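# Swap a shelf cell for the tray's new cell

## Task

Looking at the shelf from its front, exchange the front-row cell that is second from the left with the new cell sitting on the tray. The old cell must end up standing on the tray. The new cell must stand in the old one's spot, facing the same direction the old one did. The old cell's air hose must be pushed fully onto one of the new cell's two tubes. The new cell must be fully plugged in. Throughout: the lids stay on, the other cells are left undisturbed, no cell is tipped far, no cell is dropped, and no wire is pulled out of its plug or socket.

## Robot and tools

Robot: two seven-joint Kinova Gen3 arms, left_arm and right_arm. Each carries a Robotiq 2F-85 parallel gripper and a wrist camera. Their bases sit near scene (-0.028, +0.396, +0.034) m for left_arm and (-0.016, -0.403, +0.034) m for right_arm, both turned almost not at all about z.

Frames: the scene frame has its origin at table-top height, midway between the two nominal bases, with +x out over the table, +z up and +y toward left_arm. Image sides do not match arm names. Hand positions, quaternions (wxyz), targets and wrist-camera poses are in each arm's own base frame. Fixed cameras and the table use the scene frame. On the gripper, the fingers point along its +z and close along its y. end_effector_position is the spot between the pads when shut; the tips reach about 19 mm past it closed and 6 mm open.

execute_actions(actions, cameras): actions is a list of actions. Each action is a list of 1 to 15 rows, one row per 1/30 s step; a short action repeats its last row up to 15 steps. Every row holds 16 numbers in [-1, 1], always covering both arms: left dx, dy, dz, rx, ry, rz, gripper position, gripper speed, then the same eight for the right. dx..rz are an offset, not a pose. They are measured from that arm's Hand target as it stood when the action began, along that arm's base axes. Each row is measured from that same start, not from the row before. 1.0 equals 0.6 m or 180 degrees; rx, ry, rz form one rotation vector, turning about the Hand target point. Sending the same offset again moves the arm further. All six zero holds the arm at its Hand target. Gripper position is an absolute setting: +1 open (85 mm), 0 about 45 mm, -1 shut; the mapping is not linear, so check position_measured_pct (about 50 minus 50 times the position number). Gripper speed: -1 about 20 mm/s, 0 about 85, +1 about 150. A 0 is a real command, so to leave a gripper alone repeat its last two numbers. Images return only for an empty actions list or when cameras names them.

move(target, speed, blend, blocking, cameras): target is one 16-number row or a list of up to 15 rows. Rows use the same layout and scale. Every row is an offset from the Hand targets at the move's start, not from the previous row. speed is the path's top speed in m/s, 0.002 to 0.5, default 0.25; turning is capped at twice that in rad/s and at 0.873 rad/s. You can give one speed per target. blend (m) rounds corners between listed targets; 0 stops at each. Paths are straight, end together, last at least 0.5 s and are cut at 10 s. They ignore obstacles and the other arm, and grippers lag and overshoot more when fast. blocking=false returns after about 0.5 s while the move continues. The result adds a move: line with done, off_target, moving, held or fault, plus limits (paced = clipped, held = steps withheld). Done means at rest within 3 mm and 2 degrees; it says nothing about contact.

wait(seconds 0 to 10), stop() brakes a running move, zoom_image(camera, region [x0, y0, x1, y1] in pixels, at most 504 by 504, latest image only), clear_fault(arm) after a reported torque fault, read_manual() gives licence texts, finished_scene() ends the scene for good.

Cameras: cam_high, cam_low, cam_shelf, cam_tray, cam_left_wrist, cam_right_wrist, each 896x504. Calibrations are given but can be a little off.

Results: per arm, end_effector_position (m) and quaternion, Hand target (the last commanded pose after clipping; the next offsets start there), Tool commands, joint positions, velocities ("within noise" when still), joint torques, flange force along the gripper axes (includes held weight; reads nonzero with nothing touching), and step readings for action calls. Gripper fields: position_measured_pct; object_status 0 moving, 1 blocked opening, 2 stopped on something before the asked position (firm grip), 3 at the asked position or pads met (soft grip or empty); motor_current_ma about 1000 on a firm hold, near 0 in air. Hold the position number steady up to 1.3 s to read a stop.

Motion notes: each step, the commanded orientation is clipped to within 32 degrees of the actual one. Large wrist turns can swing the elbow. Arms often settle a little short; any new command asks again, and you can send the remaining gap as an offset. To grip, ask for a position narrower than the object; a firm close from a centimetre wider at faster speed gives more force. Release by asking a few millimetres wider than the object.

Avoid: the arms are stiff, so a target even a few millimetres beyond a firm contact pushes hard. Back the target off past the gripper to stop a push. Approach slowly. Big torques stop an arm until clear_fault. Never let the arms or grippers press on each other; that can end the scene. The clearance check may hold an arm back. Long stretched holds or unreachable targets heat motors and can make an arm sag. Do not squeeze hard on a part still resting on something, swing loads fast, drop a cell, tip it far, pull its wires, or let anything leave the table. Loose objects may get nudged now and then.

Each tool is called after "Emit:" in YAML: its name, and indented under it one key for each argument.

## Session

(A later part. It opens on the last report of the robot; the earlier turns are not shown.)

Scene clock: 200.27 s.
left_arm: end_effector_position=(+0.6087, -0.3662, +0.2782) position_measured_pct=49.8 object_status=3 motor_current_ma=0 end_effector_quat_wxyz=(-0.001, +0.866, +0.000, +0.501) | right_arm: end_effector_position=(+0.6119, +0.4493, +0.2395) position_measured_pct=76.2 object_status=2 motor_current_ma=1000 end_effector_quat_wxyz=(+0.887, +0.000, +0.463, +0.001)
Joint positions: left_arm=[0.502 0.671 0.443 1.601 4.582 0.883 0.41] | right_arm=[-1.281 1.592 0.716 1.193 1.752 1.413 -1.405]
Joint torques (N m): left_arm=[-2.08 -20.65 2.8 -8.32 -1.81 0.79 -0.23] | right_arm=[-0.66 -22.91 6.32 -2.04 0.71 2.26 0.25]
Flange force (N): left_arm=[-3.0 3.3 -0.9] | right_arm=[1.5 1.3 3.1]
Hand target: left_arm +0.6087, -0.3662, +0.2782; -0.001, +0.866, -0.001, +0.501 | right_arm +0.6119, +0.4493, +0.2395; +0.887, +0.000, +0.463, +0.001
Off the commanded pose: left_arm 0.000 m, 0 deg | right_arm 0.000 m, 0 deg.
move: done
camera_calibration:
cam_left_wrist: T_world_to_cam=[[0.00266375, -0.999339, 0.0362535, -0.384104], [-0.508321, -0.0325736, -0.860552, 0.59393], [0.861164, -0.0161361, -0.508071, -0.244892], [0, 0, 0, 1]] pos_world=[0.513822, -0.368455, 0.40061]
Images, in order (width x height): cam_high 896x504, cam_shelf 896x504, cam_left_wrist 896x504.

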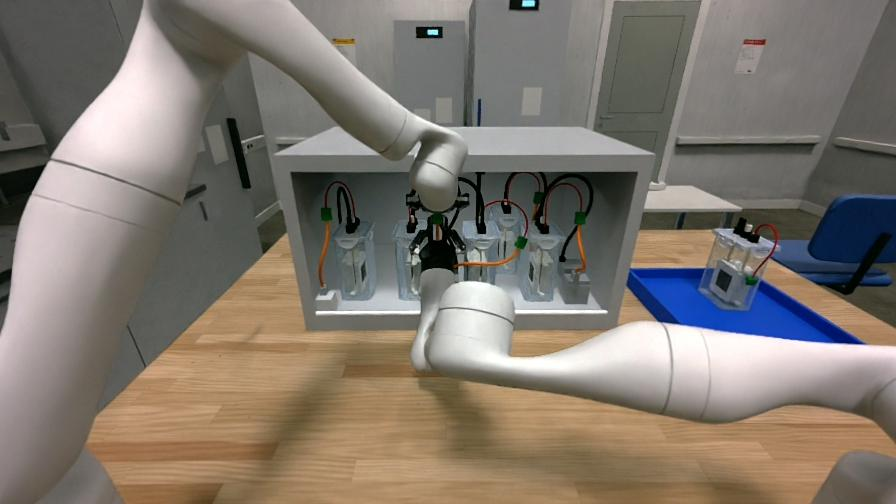

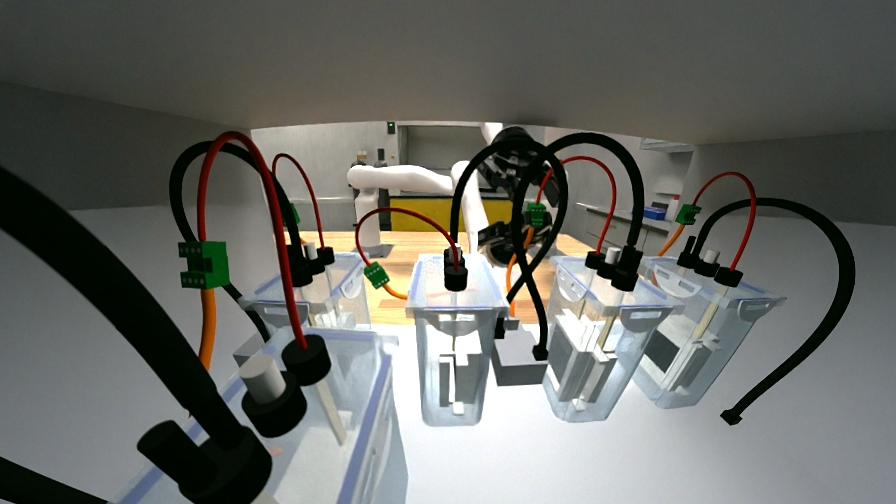

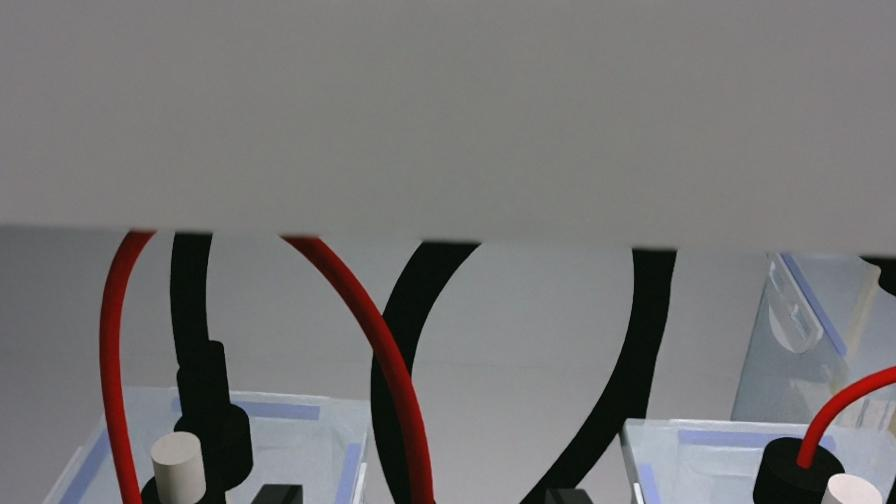

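Emit:
move:
  target: [0.002,0,-0.0035,0,0,0,-0.35,-1,0,0,0,0,0,0,-0.7,-1]
  speed: 0.05
  cameras: ["cam_left_wrist","cam_high","cam_shelf"]

Emit:
zoom_image:
  camera: "cam_shelf"
  region: [490, 160, 590, 260]

Emit:
zoom_image:
  camera: "cam_high"
  region: [400, 190, 470, 250]

Scene clock: 207.33 s.
left_arm: end_effector_position=(+0.6099, -0.3662, +0.2761) position_measured_pct=67.5 object_status=0 motor_current_ma=0 end_effector_quat_wxyz=(-0.001, +0.866, -0.001, +0.501) | right_arm: end_effector_position=(+0.6119, +0.4493, +0.2395) position_measured_pct=76.2 object_status=2 motor_current_ma=1000 end_effector_quat_wxyz=(+0.887, +0.000, +0.463, +0.001)
Joint positions: left_arm=[0.502 0.676 0.442 1.6 4.577 0.881 0.415] | right_arm=[-1.281 1.592 0.716 1.193 1.752 1.413 -1.405]
Joint torques (N m): left_arm=[-2.23 -20.62 2.66 -8.23 -1.81 0.85 -0.3] | right_arm=[-0.72 -22.83 6.34 -2 0.69 2.27 0.23]
Flange force (N): left_arm=[-3.0 3.5 -1.1] | right_arm=[1.5 1.5 3.3]
Hand target: left_arm +0.6099, -0.3662, +0.2761; -0.001, +0.866, -0.001, +0.501 | right_arm +0.6119, +0.4493, +0.2395; +0.887, +0.000, +0.463, +0.001
Off the commanded pose: left_arm 0.000 m, 0 deg | right_arm 0.000 m, 0 deg.
move: done
camera_calibration:
cam_left_wrist: T_world_to_cam=[[0.0025268, -0.999341, 0.0362187, -0.384047], [-0.508323, -0.032474, -0.860554, 0.592717], [0.861163, -0.0162363, -0.50807, -0.246944], [0, 0, 0, 1]] pos_world=[0.514921, -0.368556, 0.39851]
Images, in order (width x height): cam_high 896x504, cam_shelf 896x504, cam_left_wrist 896x504.

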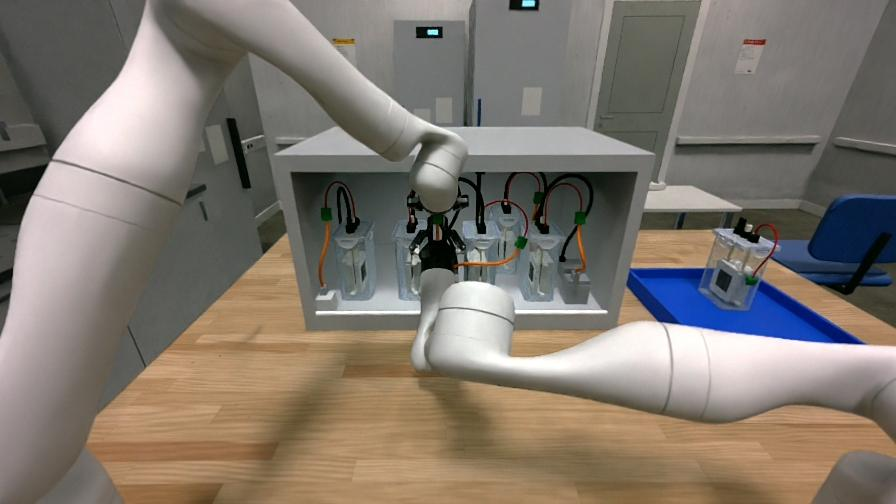

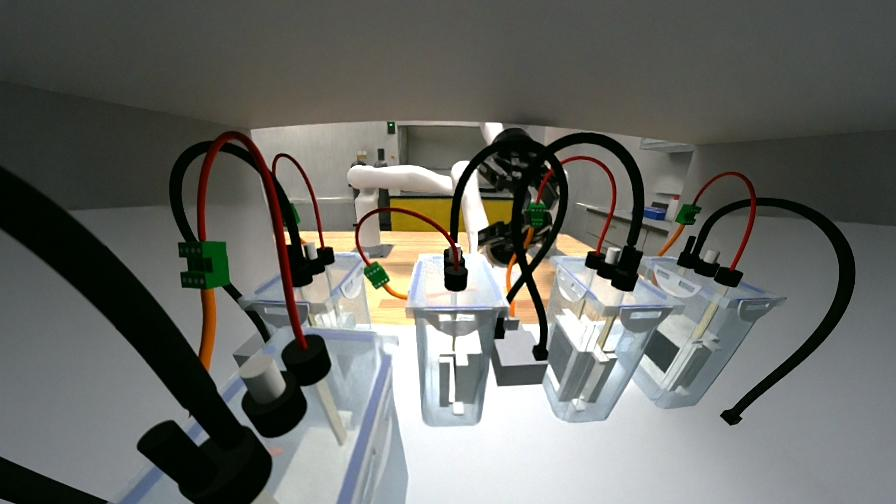

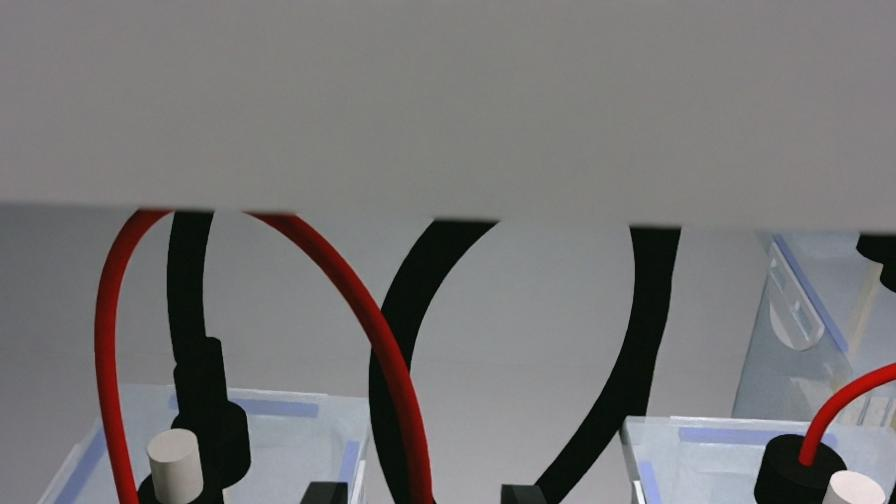

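Scaled by 5.040 from the camera's 896x504 image, which has a finer 1280x720 frame.

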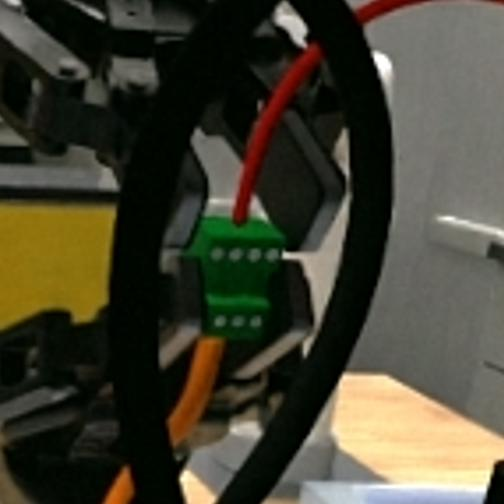

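Scaled by 7.200 from the camera's 896x504 image, which has a finer 1280x720 frame.

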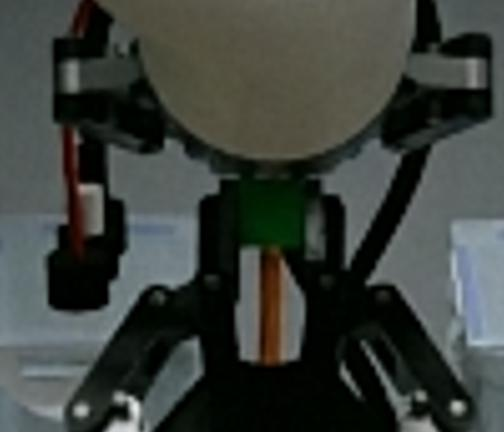

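Emit:
move:
  target: [0,0,0,0,0,0,-0.75,-1,0,0,0,0,0,0,-0.7,-1]
  speed: 0.05
  cameras: ["cam_shelf"]

Emit:
zoom_image:
  camera: "cam_shelf"
  region: [490, 160, 590, 260]

Scene clock: 209.70 s.
left_arm: end_effector_position=(+0.6099, -0.3662, +0.2761) position_measured_pct=79.2 object_status=0 motor_current_ma=1000 end_effector_quat_wxyz=(-0.001, +0.866, -0.001, +0.501) | right_arm: end_effector_position=(+0.6119, +0.4493, +0.2395) position_measured_pct=76.2 object_status=2 motor_current_ma=1000 end_effector_quat_wxyz=(+0.887, +0.000, +0.463, +0.001)
Joint positions: left_arm=[0.502 0.676 0.442 1.6 4.577 0.881 0.415] | right_arm=[-1.281 1.592 0.716 1.193 1.752 1.413 -1.405]
Joint torques (N m): left_arm=[-1.74 -19.46 3.07 -8.65 -2.01 0.19 -0.22] | right_arm=[-3.47 -23.99 7.05 -3.03 1.61 3.13 0.29]
Flange force (N): left_arm=[-2.7 1.1 -4.2] | right_arm=[4.9 -0.7 4.7]
Hand target: left_arm +0.6099, -0.3662, +0.2761; -0.001, +0.866, -0.001, +0.501 | right_arm +0.6119, +0.4493, +0.2395; +0.887, +0.000, +0.463, +0.001
Off the commanded pose: left_arm 0.000 m, 0 deg | right_arm 0.000 m, 0 deg.
move: done
Images, in order (width x height): cam_shelf 896x504.

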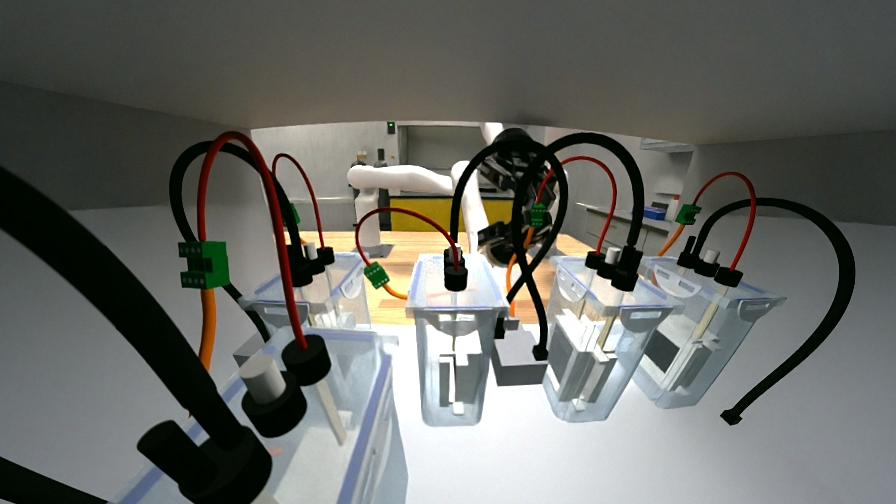

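Scaled by 5.040 from the camera's 896x504 image, which has a finer 1280x720 frame.

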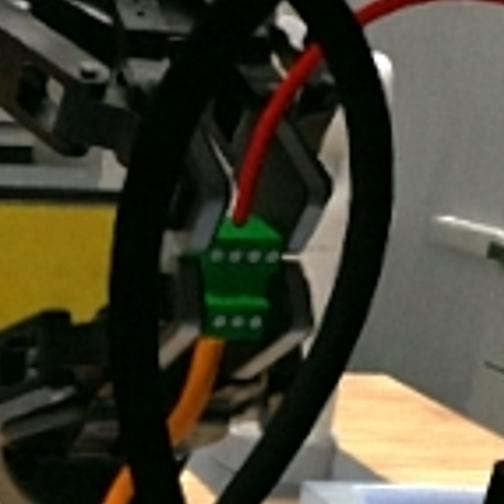

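Emit:
move:
  target: [0,0,0,0,0,0,-0.75,-1,0,0,-0.008,0,0,0,-0.7,-1]
  speed: 0.02
  cameras: ["cam_shelf"]

Emit:
zoom_image:
  camera: "cam_shelf"
  region: [490, 160, 590, 260]

Scene clock: 212.47 s.
left_arm: end_effector_position=(+0.6099, -0.3662, +0.2759) position_measured_pct=79.2 object_status=2 motor_current_ma=1000 end_effector_quat_wxyz=(-0.001, +0.866, -0.001, +0.500) | right_arm: end_effector_position=(+0.6119, +0.4493, +0.2347) position_measured_pct=76.2 object_status=2 motor_current_ma=1000 end_effector_quat_wxyz=(+0.887, +0.000, +0.463, +0.001)
Joint positions: left_arm=[0.502 0.676 0.442 1.6 4.577 0.881 0.415] | right_arm=[-1.278 1.601 0.714 1.184 1.748 1.417 -1.404]
Joint torques (N m): left_arm=[-1.73 -33.83 3.27 -16.6 -5.46 2.48 -0.31] | right_arm=[-2.85 -12 -1.58 -0.35 0.62 -2.24 0.28]
Flange force (N): left_arm=[-20.6 1.2 6.9] | right_arm=[-12.1 -0.7 14.7]
Hand target: left_arm +0.6099, -0.3662, +0.2761; -0.001, +0.866, -0.001, +0.501 | right_arm +0.6119, +0.4493, +0.2347; +0.886, +0.000, +0.463, +0.001
Off the commanded pose: left_arm 0.000 m, 0 deg | right_arm 0.000 m, 0 deg.
move: done
Images, in order (width x height): cam_shelf 896x504.

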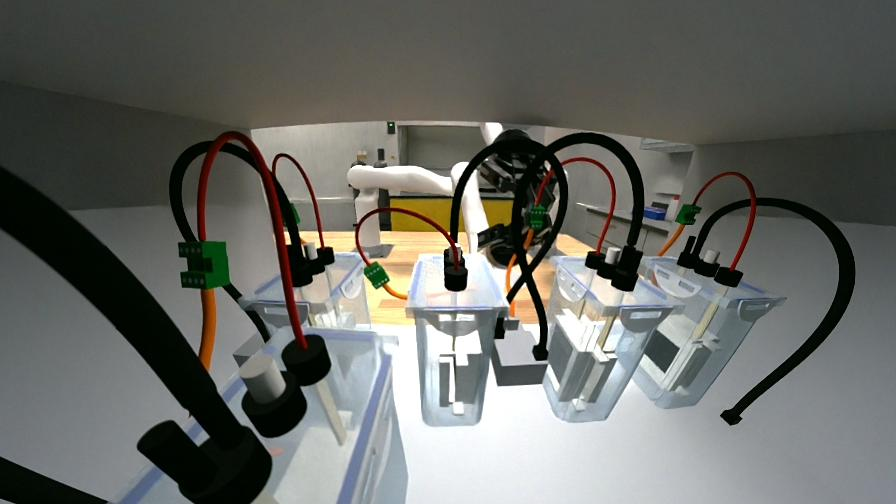

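Scaled by 5.040 from the camera's 896x504 image, which has a finer 1280x720 frame.

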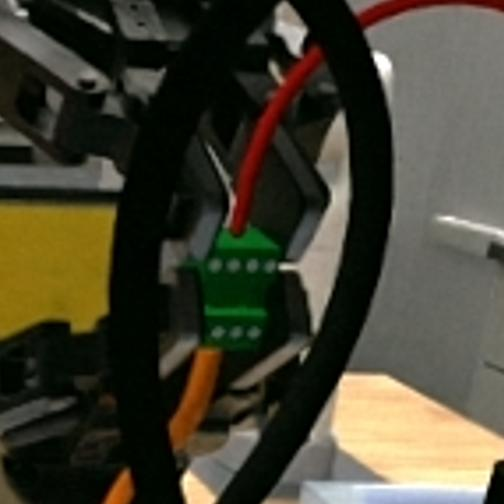

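Emit:
move:
  target: [0,0,0,0,0,0,-0.75,-1,0,0,0.006,0,0,0,-0.7,-1]
  speed: 0.02

Emit:
move:
  target: [0,0,0,0,0,0,-0.3,0,0,0,0,0,0,0,-0.7,-1]
  cameras: ["cam_shelf"]

Emit:
zoom_image:
  camera: "cam_shelf"
  region: [490, 160, 590, 260]

Scene clock: 222.60 s.
left_arm: end_effector_position=(+0.6100, -0.3662, +0.2764) position_measured_pct=79.2 object_status=2 motor_current_ma=1000 end_effector_quat_wxyz=(-0.001, +0.866, +0.000, +0.501) | right_arm: end_effector_position=(+0.6119, +0.4493, +0.2382) position_measured_pct=76.2 object_status=2 motor_current_ma=1000 end_effector_quat_wxyz=(+0.886, +0.000, +0.463, +0.001)
Joint positions: left_arm=[0.502 0.675 0.442 1.6 4.577 0.881 0.415] | right_arm=[-1.28 1.594 0.715 1.191 1.751 1.414 -1.405]
Joint torques (N m): left_arm=[-1.39 -23.92 3.35 -10.83 -2.97 0.83 -0.28] | right_arm=[-2.88 -20.35 4.5 -2.23 1.27 1.32 0.27]
Flange force (N): left_arm=[-7.8 1.2 0.1] | right_arm=[-0.9 -0.8 6.9]
Hand target: left_arm +0.6099, -0.3662, +0.2761; -0.001, +0.866, -0.001, +0.501 | right_arm +0.6119, +0.4493, +0.2383; +0.887, +0.000, +0.463, +0.001
Off the commanded pose: left_arm 0.000 m, 0 deg | right_arm 0.000 m, 0 deg.
move: done

Scene clock: 223.13 s.
left_arm: end_effector_position=(+0.6099, -0.3662, +0.2762) position_measured_pct=64.9 object_status=0 motor_current_ma=0 end_effector_quat_wxyz=(-0.001, +0.866, -0.001, +0.501) | right_arm: end_effector_position=(+0.6119, +0.4493, +0.2382) position_measured_pct=76.2 object_status=2 motor_current_ma=1000 end_effector_quat_wxyz=(+0.886, +0.000, +0.463, +0.001)
Joint positions: left_arm=[0.502 0.675 0.442 1.6 4.577 0.881 0.415] | right_arm=[-1.28 1.594 0.715 1.191 1.751 1.414 -1.405]
Joint torques (N m): left_arm=[-2.22 -20.61 2.66 -8.21 -1.85 0.86 -0.3] | right_arm=[-0.7 -22.9 6.33 -2.03 0.71 2.29 0.29]
Flange force (N): left_arm=[-2.8 3.5 -1.1] | right_arm=[1.5 1.2 3.1]
Hand target: left_arm +0.6099, -0.3662, +0.2761; -0.001, +0.866, -0.001, +0.501 | right_arm +0.6119, +0.4493, +0.2383; +0.887, +0.000, +0.463, +0.001
Off the commanded pose: left_arm 0.000 m, 0 deg | right_arm 0.000 m, 0 deg.
move: done
Images, in order (width x height): cam_shelf 896x504.

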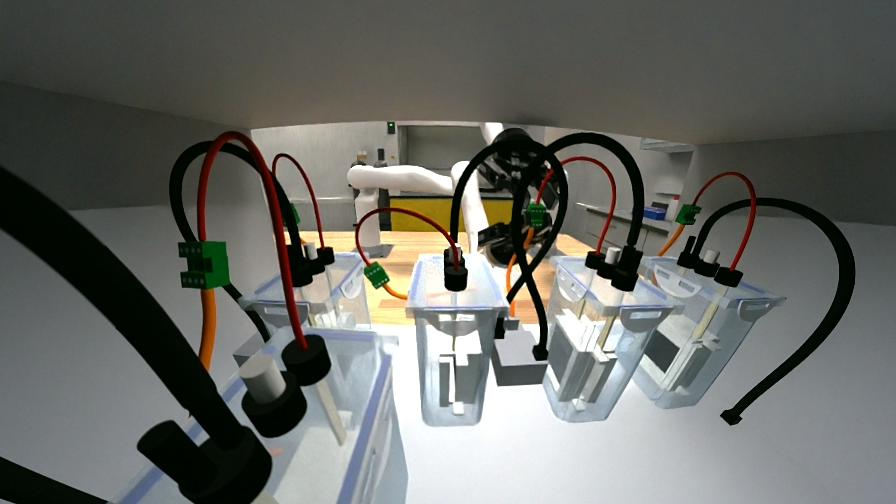

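Scaled by 5.040 from the camera's 896x504 image, which has a finer 1280x720 frame.

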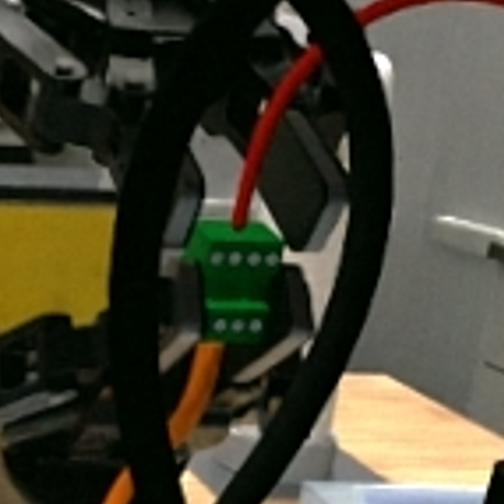

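Emit:
move:
  target:
    - [0,0,0,0,0,0,-0.3,0,0,0,-0.006,0,0,0,-0.7,-1]
    - [0,0,0,0,0,0,-0.3,0,0,0,-0.006,0,0,0,-0.15,0]
    - [0,0,0,0,0,0,-0.3,0,0,0,-0.006,0,0,0,-0.9,0.3]
  speed: 0.03

Emit:
wait:
  seconds: 0.5
  cameras: ["cam_shelf","cam_high"]

Emit:
zoom_image:
  camera: "cam_shelf"
  region: [490, 160, 590, 260]

Scene clock: 228.80 s.
left_arm: end_effector_position=(+0.6099, -0.3662, +0.2761) position_measured_pct=64.9 object_status=3 motor_current_ma=0 end_effector_quat_wxyz=(-0.001, +0.866, -0.001, +0.501) | right_arm: end_effector_position=(+0.6119, +0.4493, +0.2347) position_measured_pct=77.1 object_status=2 motor_current_ma=1000 end_effector_quat_wxyz=(+0.887, +0.000, +0.463, +0.001)
Joint positions: left_arm=[0.502 0.676 0.442 1.6 4.577 0.881 0.415] | right_arm=[-1.278 1.601 0.714 1.184 1.748 1.417 -1.404]
Joint torques (N m): left_arm=[-2.21 -20.68 2.63 -8.16 -1.81 0.87 -0.31] | right_arm=[-0.7 -22.95 6.3 -1.97 0.67 2.3 0.27]
Flange force (N): left_arm=[-2.9 3.7 -0.9] | right_arm=[1.7 1.4 3.2]
Hand target: left_arm +0.6099, -0.3662, +0.2761; -0.001, +0.866, -0.001, +0.501 | right_arm +0.6119, +0.4493, +0.2347; +0.887, +0.000, +0.463, +0.001
Off the commanded pose: left_arm 0.000 m, 0 deg | right_arm 0.000 m, 0 deg.
move: done

Scene clock: 229.30 s.
left_arm: end_effector_position=(+0.6099, -0.3662, +0.2761) position_measured_pct=64.9 object_status=3 motor_current_ma=0 end_effector_quat_wxyz=(-0.001, +0.866, -0.001, +0.501) | right_arm: end_effector_position=(+0.6119, +0.4493, +0.2347) position_measured_pct=77.1 object_status=2 motor_current_ma=1000 end_effector_quat_wxyz=(+0.887, +0.000, +0.463, +0.001)
Joint positions: left_arm=[0.502 0.676 0.442 1.6 4.577 0.881 0.415] | right_arm=[-1.278 1.601 0.714 1.184 1.748 1.417 -1.404]
Joint torques (N m): left_arm=[-2.25 -20.74 2.71 -8.19 -1.78 0.85 -0.32] | right_arm=[-0.71 -22.98 6.31 -2.02 0.68 2.28 0.22]
Flange force (N): left_arm=[-3.2 3.7 -0.8] | right_arm=[1.7 1.5 3.1]
Hand target: left_arm +0.6099, -0.3662, +0.2761; -0.001, +0.866, -0.001, +0.501 | right_arm +0.6119, +0.4493, +0.2347; +0.887, +0.000, +0.463, +0.001
Tool commands: left_gripper/position=-0.3 left_gripper/speed=+0.0 right_gripper/position=-0.9 right_gripper/speed=+0.3
Off the commanded pose: left_arm 0.000 m, 0 deg | right_arm 0.000 m, 0 deg.
wait: 0.50 s; at rest by 0.17 s
Images, in order (width x height): cam_high 896x504, cam_shelf 896x504.

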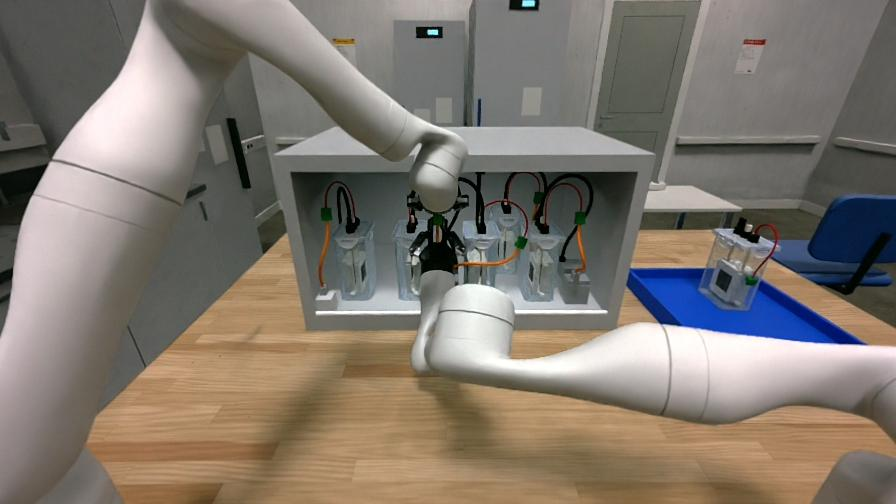

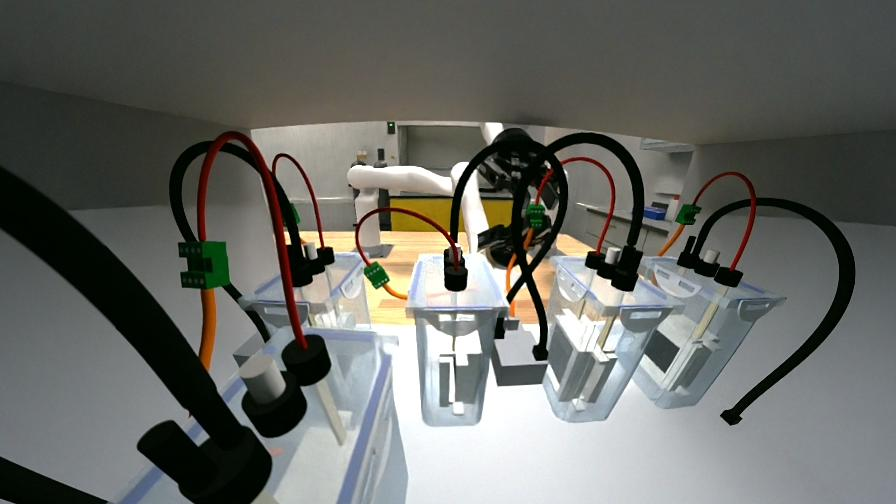

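Scaled by 5.040 from the camera's 896x504 image, which has a finer 1280x720 frame.

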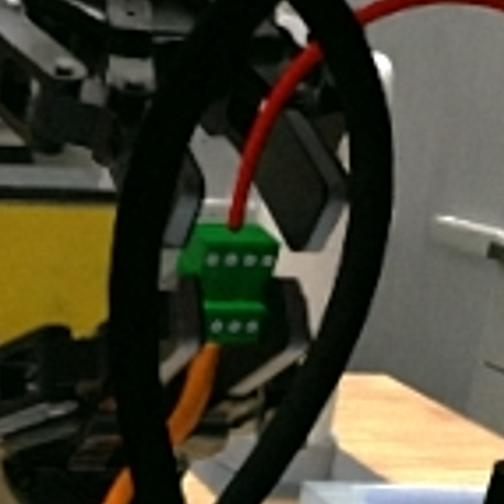

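Emit:
move:
  target:
    - [0,-0.0015,-0.004,0,0,0,-0.3,0,0,0,0,0,0,0,-0.9,0.3]
    - [0,-0.0015,-0.004,0,0,0,-0.9,0.3,0,0,0,0,0,0,-0.9,0.3]
  speed: 0.03

Emit:
wait:
  seconds: 0.3
  cameras: ["cam_shelf"]

Emit:
zoom_image:
  camera: "cam_shelf"
  region: [490, 160, 590, 260]

Scene clock: 239.53 s.
left_arm: end_effector_position=(+0.6099, -0.3671, +0.2737) position_measured_pct=80.1 object_status=2 motor_current_ma=1000 end_effector_quat_wxyz=(-0.001, +0.866, +0.000, +0.501) | right_arm: end_effector_position=(+0.6119, +0.4492, +0.2347) position_measured_pct=77.1 object_status=2 motor_current_ma=1000 end_effector_quat_wxyz=(+0.887, +0.000, +0.463, +0.001)
Joint positions: left_arm=[0.504 0.68 0.441 1.601 4.572 0.883 0.421] | right_arm=[-1.278 1.601 0.714 1.184 1.748 1.417 -1.404]
Joint torques (N m): left_arm=[-0.12 -19.75 4.19 -8.8 -2.15 -0.41 -0.23] | right_arm=[-4.33 -23.87 6.97 -3.53 2.19 2.84 0.37]
Flange force (N): left_arm=[-2.5 -1.1 -3.3] | right_arm=[4.3 -2.6 4.3]
Hand target: left_arm +0.6099, -0.3671, +0.2737; -0.001, +0.866, +0.000, +0.501 | right_arm +0.6119, +0.4493, +0.2347; +0.887, +0.000, +0.463, +0.001
Off the commanded pose: left_arm 0.000 m, 0 deg | right_arm 0.000 m, 0 deg.
move: done

Scene clock: 239.83 s.
left_arm: end_effector_position=(+0.6099, -0.3671, +0.2737) position_measured_pct=80.1 object_status=2 motor_current_ma=1000 end_effector_quat_wxyz=(-0.001, +0.866, -0.001, +0.501) | right_arm: end_effector_position=(+0.6119, +0.4493, +0.2347) position_measured_pct=77.1 object_status=2 motor_current_ma=1000 end_effector_quat_wxyz=(+0.887, +0.000, +0.463, +0.001)
Joint positions: left_arm=[0.504 0.68 0.441 1.601 4.572 0.883 0.421] | right_arm=[-1.278 1.601 0.714 1.184 1.748 1.417 -1.404]
Joint torques (N m): left_arm=[0.06 -19.83 4.39 -8.98 -2.26 -0.55 -0.26] | right_arm=[-4.68 -23.87 6.96 -3.71 2.36 2.82 0.34]
Flange force (N): left_arm=[-2.8 -1.5 -3.5] | right_arm=[4.4 -3.0 4.4]
Hand target: left_arm +0.6099, -0.3671, +0.2737; -0.001, +0.866, +0.000, +0.501 | right_arm +0.6119, +0.4493, +0.2347; +0.887, +0.000, +0.463, +0.001
Tool commands: left_gripper/position=-0.9 left_gripper/speed=+0.3 right_gripper/position=-0.9 right_gripper/speed=+0.3
Off the commanded pose: left_arm 0.000 m, 0 deg | right_arm 0.000 m, 0 deg.
wait: 0.30 s; at rest by 0.17 s
Images, in order (width x height): cam_shelf 896x504.

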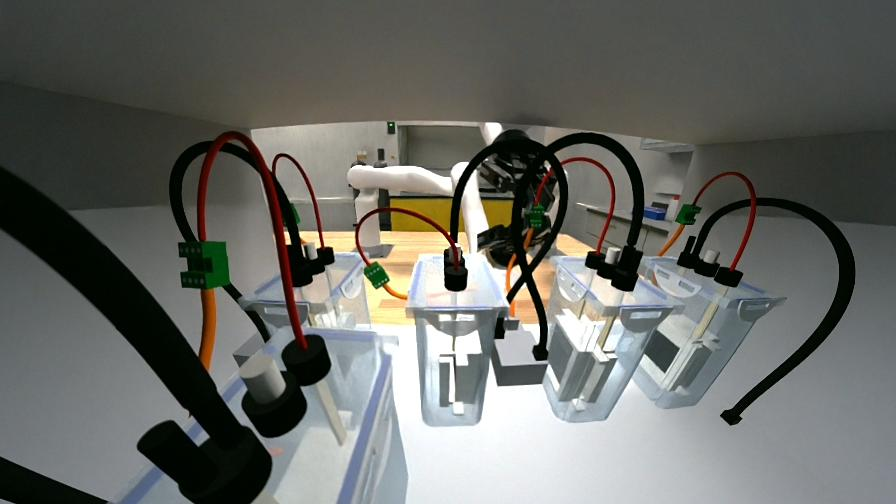

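Scaled by 5.040 from the camera's 896x504 image, which has a finer 1280x720 frame.

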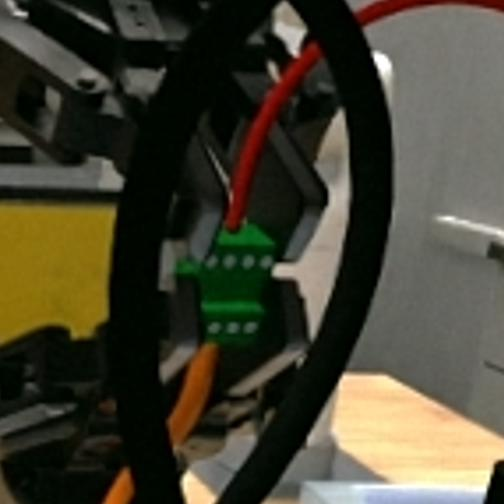

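Emit:
move:
  target: [0,0,0,0,0,0,-0.9,0.3,0,0,-0.008,0,0,0,-0.9,0.3]
  speed: 0.02
  cameras: ["cam_shelf"]

Emit:
zoom_image:
  camera: "cam_shelf"
  region: [490, 160, 590, 260]

Scene clock: 241.80 s.
left_arm: end_effector_position=(+0.6099, -0.3672, +0.2736) position_measured_pct=80.1 object_status=2 motor_current_ma=1000 end_effector_quat_wxyz=(-0.001, +0.866, -0.001, +0.500) | right_arm: end_effector_position=(+0.6119, +0.4493, +0.2299) position_measured_pct=77.1 object_status=2 motor_current_ma=1000 end_effector_quat_wxyz=(+0.887, +0.000, +0.463, +0.001)
Joint positions: left_arm=[0.504 0.68 0.441 1.601 4.572 0.882 0.421] | right_arm=[-1.276 1.611 0.711 1.175 1.745 1.421 -1.403]
Joint torques (N m): left_arm=[0.07 -34.22 4.53 -17.19 -5.81 1.7 -0.21] | right_arm=[-4.86 -11.84 -1.68 -1.27 1.54 -2.38 0.32]
Flange force (N): left_arm=[-20.6 -1.6 7.0] | right_arm=[-12.2 -3.6 15.4]
Hand target: left_arm +0.6099, -0.3671, +0.2737; -0.001, +0.866, -0.001, +0.501 | right_arm +0.6119, +0.4493, +0.2299; +0.886, +0.000, +0.463, +0.001
Off the commanded pose: left_arm 0.000 m, 0 deg | right_arm 0.000 m, 0 deg.
move: done
Images, in order (width x height): cam_shelf 896x504.

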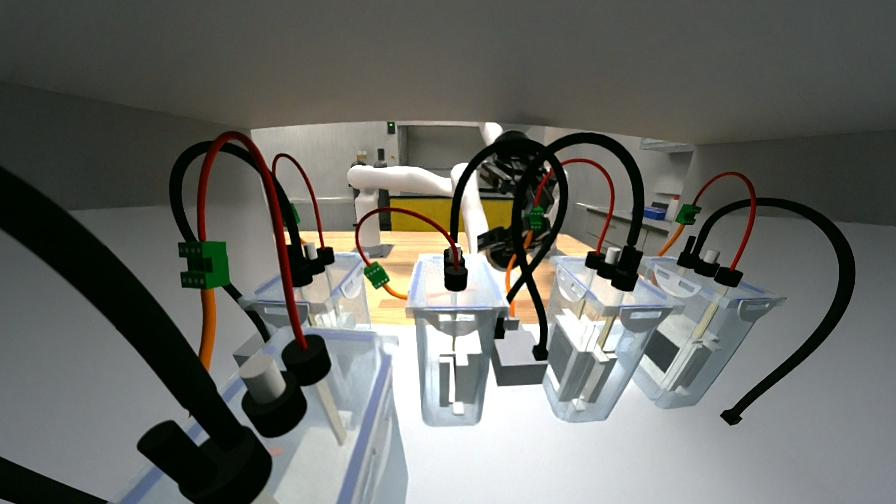

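Scaled by 5.040 from the camera's 896x504 image, which has a finer 1280x720 frame.

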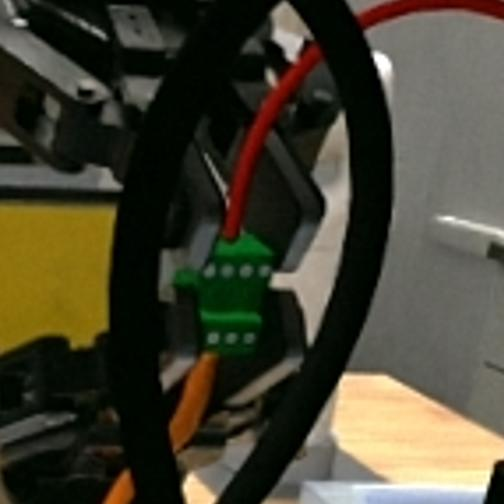

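Emit:
move:
  target: [0,0,0,0,0,0,-0.9,0.3,0,0,-0.005,0,0,0,-0.9,0.3]
  speed: 0.02
  cameras: ["cam_shelf"]

Emit:
zoom_image:
  camera: "cam_shelf"
  region: [490, 160, 590, 260]

Scene clock: 245.23 s.
left_arm: end_effector_position=(+0.6099, -0.3671, +0.2737) position_measured_pct=80.1 object_status=2 motor_current_ma=1000 end_effector_quat_wxyz=(-0.001, +0.866, -0.001, +0.501) | right_arm: end_effector_position=(+0.6119, +0.4493, +0.2269) position_measured_pct=77.1 object_status=2 motor_current_ma=1000 end_effector_quat_wxyz=(+0.887, +0.000, +0.463, +0.001)
Joint positions: left_arm=[0.504 0.68 0.441 1.6 4.572 0.883 0.421] | right_arm=[-1.275 1.617 0.71 1.169 1.743 1.423 -1.402]
Joint torques (N m): left_arm=[0.7 -36.7 5.13 -17.76 -6.05 2.05 -0.17] | right_arm=[-3.04 -9.71 -3.26 -0.51 1.1 -3.88 0.31]
Flange force (N): left_arm=[-22.3 -0.9 11.3] | right_arm=[-16.8 -2.9 14.8]
Hand target: left_arm +0.6099, -0.3671, +0.2737; -0.001, +0.866, -0.001, +0.501 | right_arm +0.6119, +0.4493, +0.2269; +0.887, +0.000, +0.463, +0.001
Off the commanded pose: left_arm 0.000 m, 0 deg | right_arm 0.000 m, 0 deg.
move: done
Images, in order (width x height): cam_shelf 896x504.

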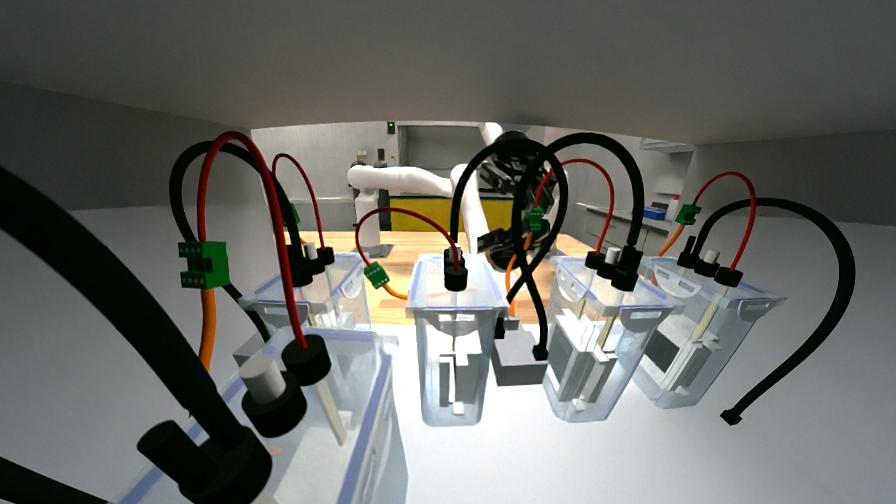

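Scaled by 5.040 from the camera's 896x504 image, which has a finer 1280x720 frame.

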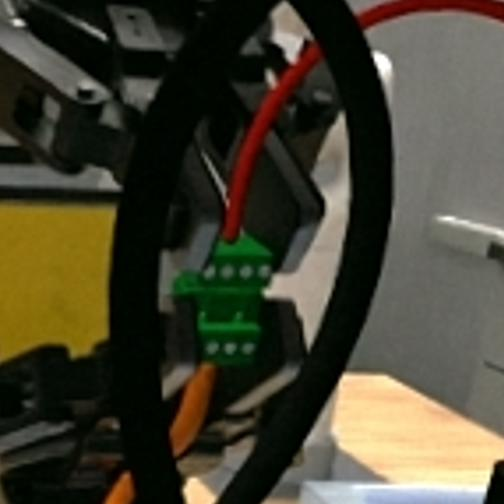

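Emit:
move:
  target: [0,0,0,0,0,0,-0.9,0.3,0,0,-0.015,0,0,0,-0.9,0.3]
  speed: 0.015
  cameras: ["cam_shelf"]

Emit:
zoom_image:
  camera: "cam_shelf"
  region: [490, 160, 590, 260]

Scene clock: 247.43 s.
left_arm: end_effector_position=(+0.6099, -0.3671, +0.2737) position_measured_pct=80.1 object_status=2 motor_current_ma=1000 end_effector_quat_wxyz=(-0.001, +0.866, -0.001, +0.501) | right_arm: end_effector_position=(+0.6119, +0.4493, +0.2178) position_measured_pct=77.1 object_status=2 motor_current_ma=1000 end_effector_quat_wxyz=(+0.886, +0.000, +0.463, +0.001)
Joint positions: left_arm=[0.505 0.68 0.44 1.6 4.572 0.882 0.421] | right_arm=[-1.27 1.635 0.705 1.151 1.737 1.43 -1.399]
Joint torques (N m): left_arm=[-2.17 -20.84 2.66 -8.16 -1.83 0.92 -0.27] | right_arm=[-0.54 -22.53 5.91 -1.8 0.64 2.08 0.25]
Flange force (N): left_arm=[-2.8 3.8 -0.7] | right_arm=[1.0 1.6 3.4]
Hand target: left_arm +0.6099, -0.3671, +0.2737; -0.001, +0.866, +0.000, +0.501 | right_arm +0.6119, +0.4493, +0.2178; +0.886, +0.000, +0.463, +0.001
Off the commanded pose: left_arm 0.000 m, 0 deg | right_arm 0.000 m, 0 deg.
move: done
Images, in order (width x height): cam_shelf 896x504.

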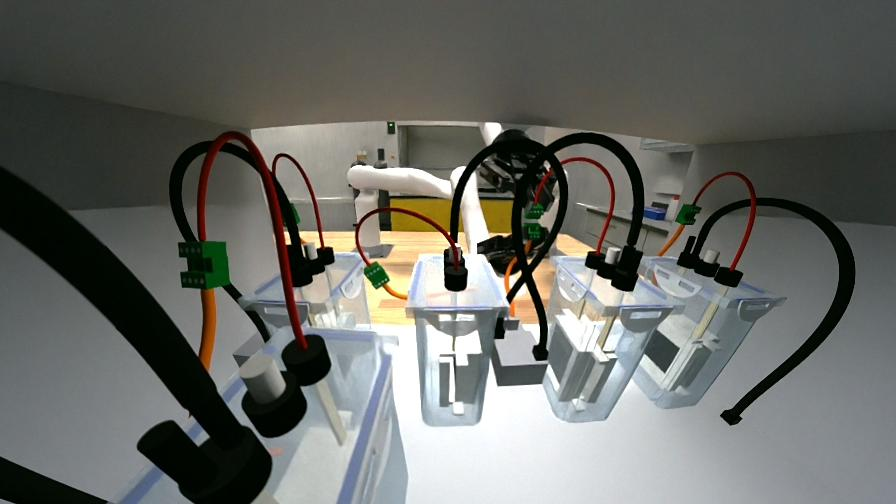

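Scaled by 5.040 from the camera's 896x504 image, which has a finer 1280x720 frame.

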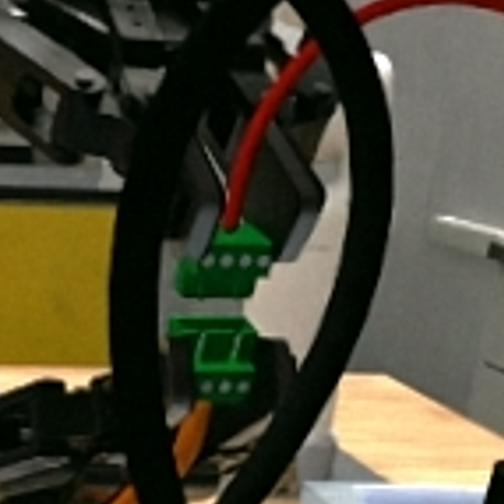

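Emit:
move:
  target:
    - [0,0,0,0,0,0,-0.9,0.3,0,0,0,0,0,0,0,-0.5]
    - [0,0,0,0,0,0,-0.9,0.3,-0.15,0,-0.1,0,0,0,0,-0.5]
  speed: 0.08
  cameras: ["cam_shelf","cam_high","cam_right_wrist"]

Scene clock: 252.07 s.
left_arm: end_effector_position=(+0.6099, -0.3671, +0.2737) position_measured_pct=80.1 object_status=2 motor_current_ma=1000 end_effector_quat_wxyz=(-0.001, +0.866, +0.000, +0.501) | right_arm: end_effector_position=(+0.5233, +0.4533, +0.1828) position_measured_pct=49.8 object_status=3 motor_current_ma=0 end_effector_quat_wxyz=(+0.891, +0.014, +0.454, +0.009)
Joint positions: left_arm=[0.505 0.68 0.44 1.6 4.572 0.882 0.421] | right_arm=[-1.421 1.676 0.64 1.247 1.61 1.556 -1.449]
Joint torques (N m): left_arm=[-2.12 -20.75 2.71 -8.17 -1.83 0.85 -0.35] | right_arm=[-41.86 73.92 -54.37 -6.21 -5.43 2.2 0.22]
Flange force (N): left_arm=[-3.1 3.5 -0.9] | right_arm=[-137.4 -40.8 191.3]
Hand target: left_arm +0.6099, -0.3671, +0.2737; -0.001, +0.866, +0.000, +0.501 | right_arm +0.5219, +0.4493, +0.1579; +0.887, +0.000, +0.463, +0.001
Off the commanded pose: left_arm 0.000 m, 0 deg | right_arm 0.025 m, 2 deg.
TORQUE WARNING: the torque sensor of joint 2 (shoulder) of the right arm reached its warning level (56.7 N m). A warning alone does not stop the arm.
move: off_target (right_arm)
camera_calibration:
cam_right_wrist: T_world_to_cam=[[-0.0141487, 0.999699, 0.0200356, -0.452874], [-0.583231, -0.0245269, 0.811936, 0.22335], [0.812183, -0.000197557, 0.583402, -0.382944], [0, 0, 0, 1]] pos_world=[0.434878, 0.45814, 0.0511383]
Images, in order (width x height): cam_high 896x504, cam_shelf 896x504, cam_right_wrist 896x504.

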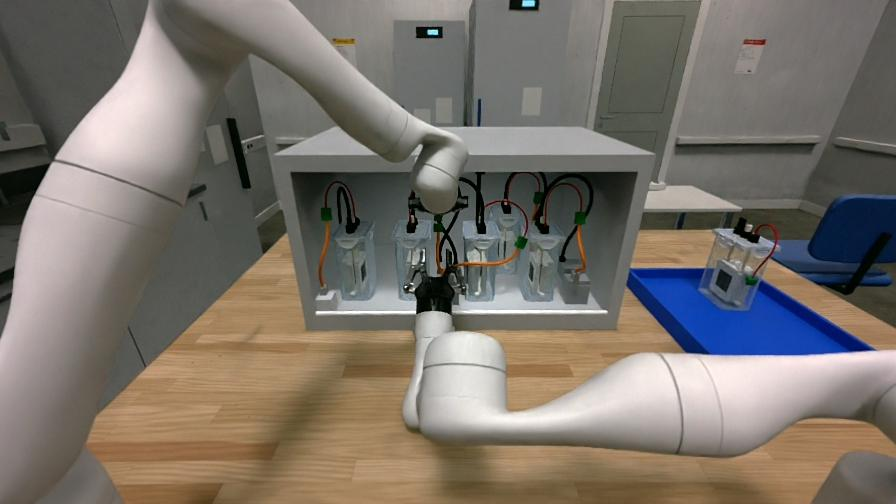

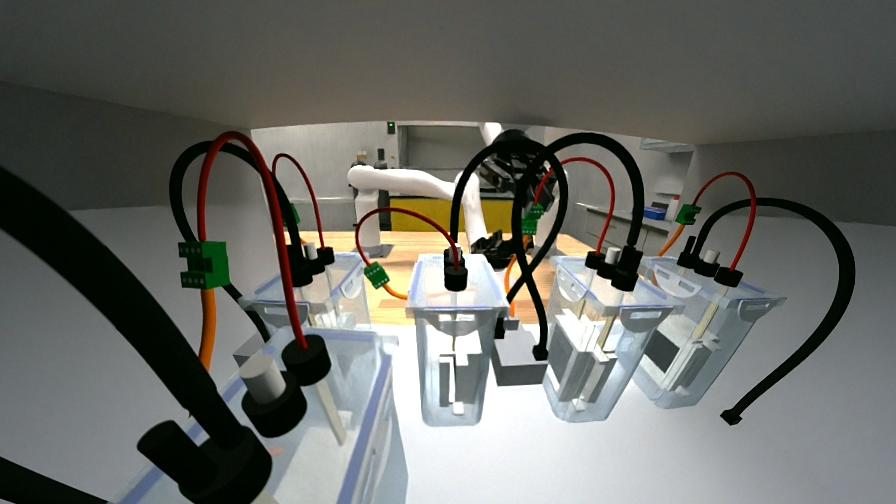

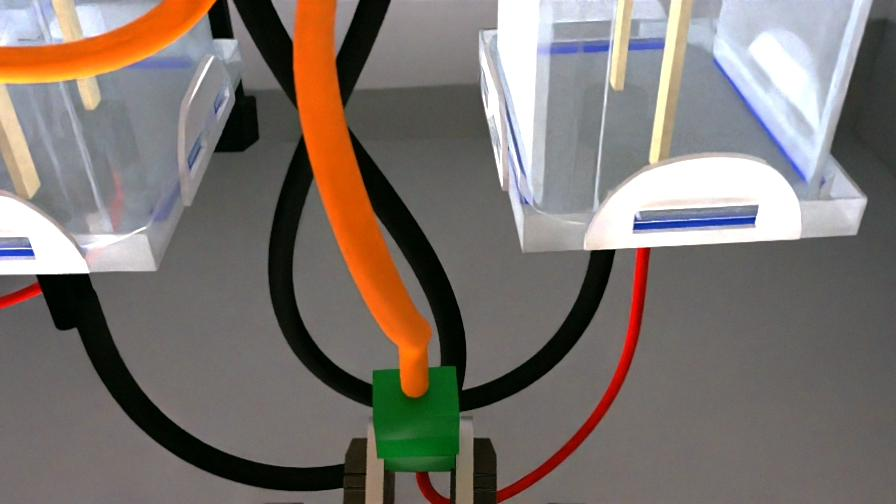

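Emit:
move:
  target: [0,0,0,0,0,0,-0.9,0.3,0.03,0,0.08,0,0,0,0,-0.5]
  speed: 0.1

Scene clock: 256.43 s.
left_arm: end_effector_position=(+0.6099, -0.3671, +0.2737) position_measured_pct=80.1 object_status=2 motor_current_ma=1000 end_effector_quat_wxyz=(-0.001, +0.866, +0.000, +0.501) | right_arm: end_effector_position=(+0.5399, +0.4492, +0.2058) position_measured_pct=49.8 object_status=3 motor_current_ma=0 end_effector_quat_wxyz=(+0.886, +0.000, +0.463, +0.001)
Joint positions: left_arm=[0.505 0.68 0.44 1.6 4.572 0.882 0.421] | right_arm=[-1.408 1.62 0.659 1.312 1.663 1.506 -1.453]
Joint torques (N m): left_arm=[-2.31 -20.75 2.65 -8.24 -1.79 0.91 -0.35] | right_arm=[-0.76 -21.36 6.26 -0.93 0.58 2.28 0.24]
Flange force (N): left_arm=[-3.4 3.4 -1.0] | right_arm=[1.3 1.3 3.1]
Hand target: left_arm +0.6099, -0.3671, +0.2737; -0.001, +0.866, +0.000, +0.501 | right_arm +0.5399, +0.4493, +0.2059; +0.887, +0.000, +0.463, +0.001
Off the commanded pose: left_arm 0.000 m, 0 deg | right_arm 0.000 m, 0 deg.
TORQUE WARNING: the torque sensor of joint 2 (shoulder) of the right arm reached its warning level (56.7 N m). A warning alone does not stop the arm.
move: done


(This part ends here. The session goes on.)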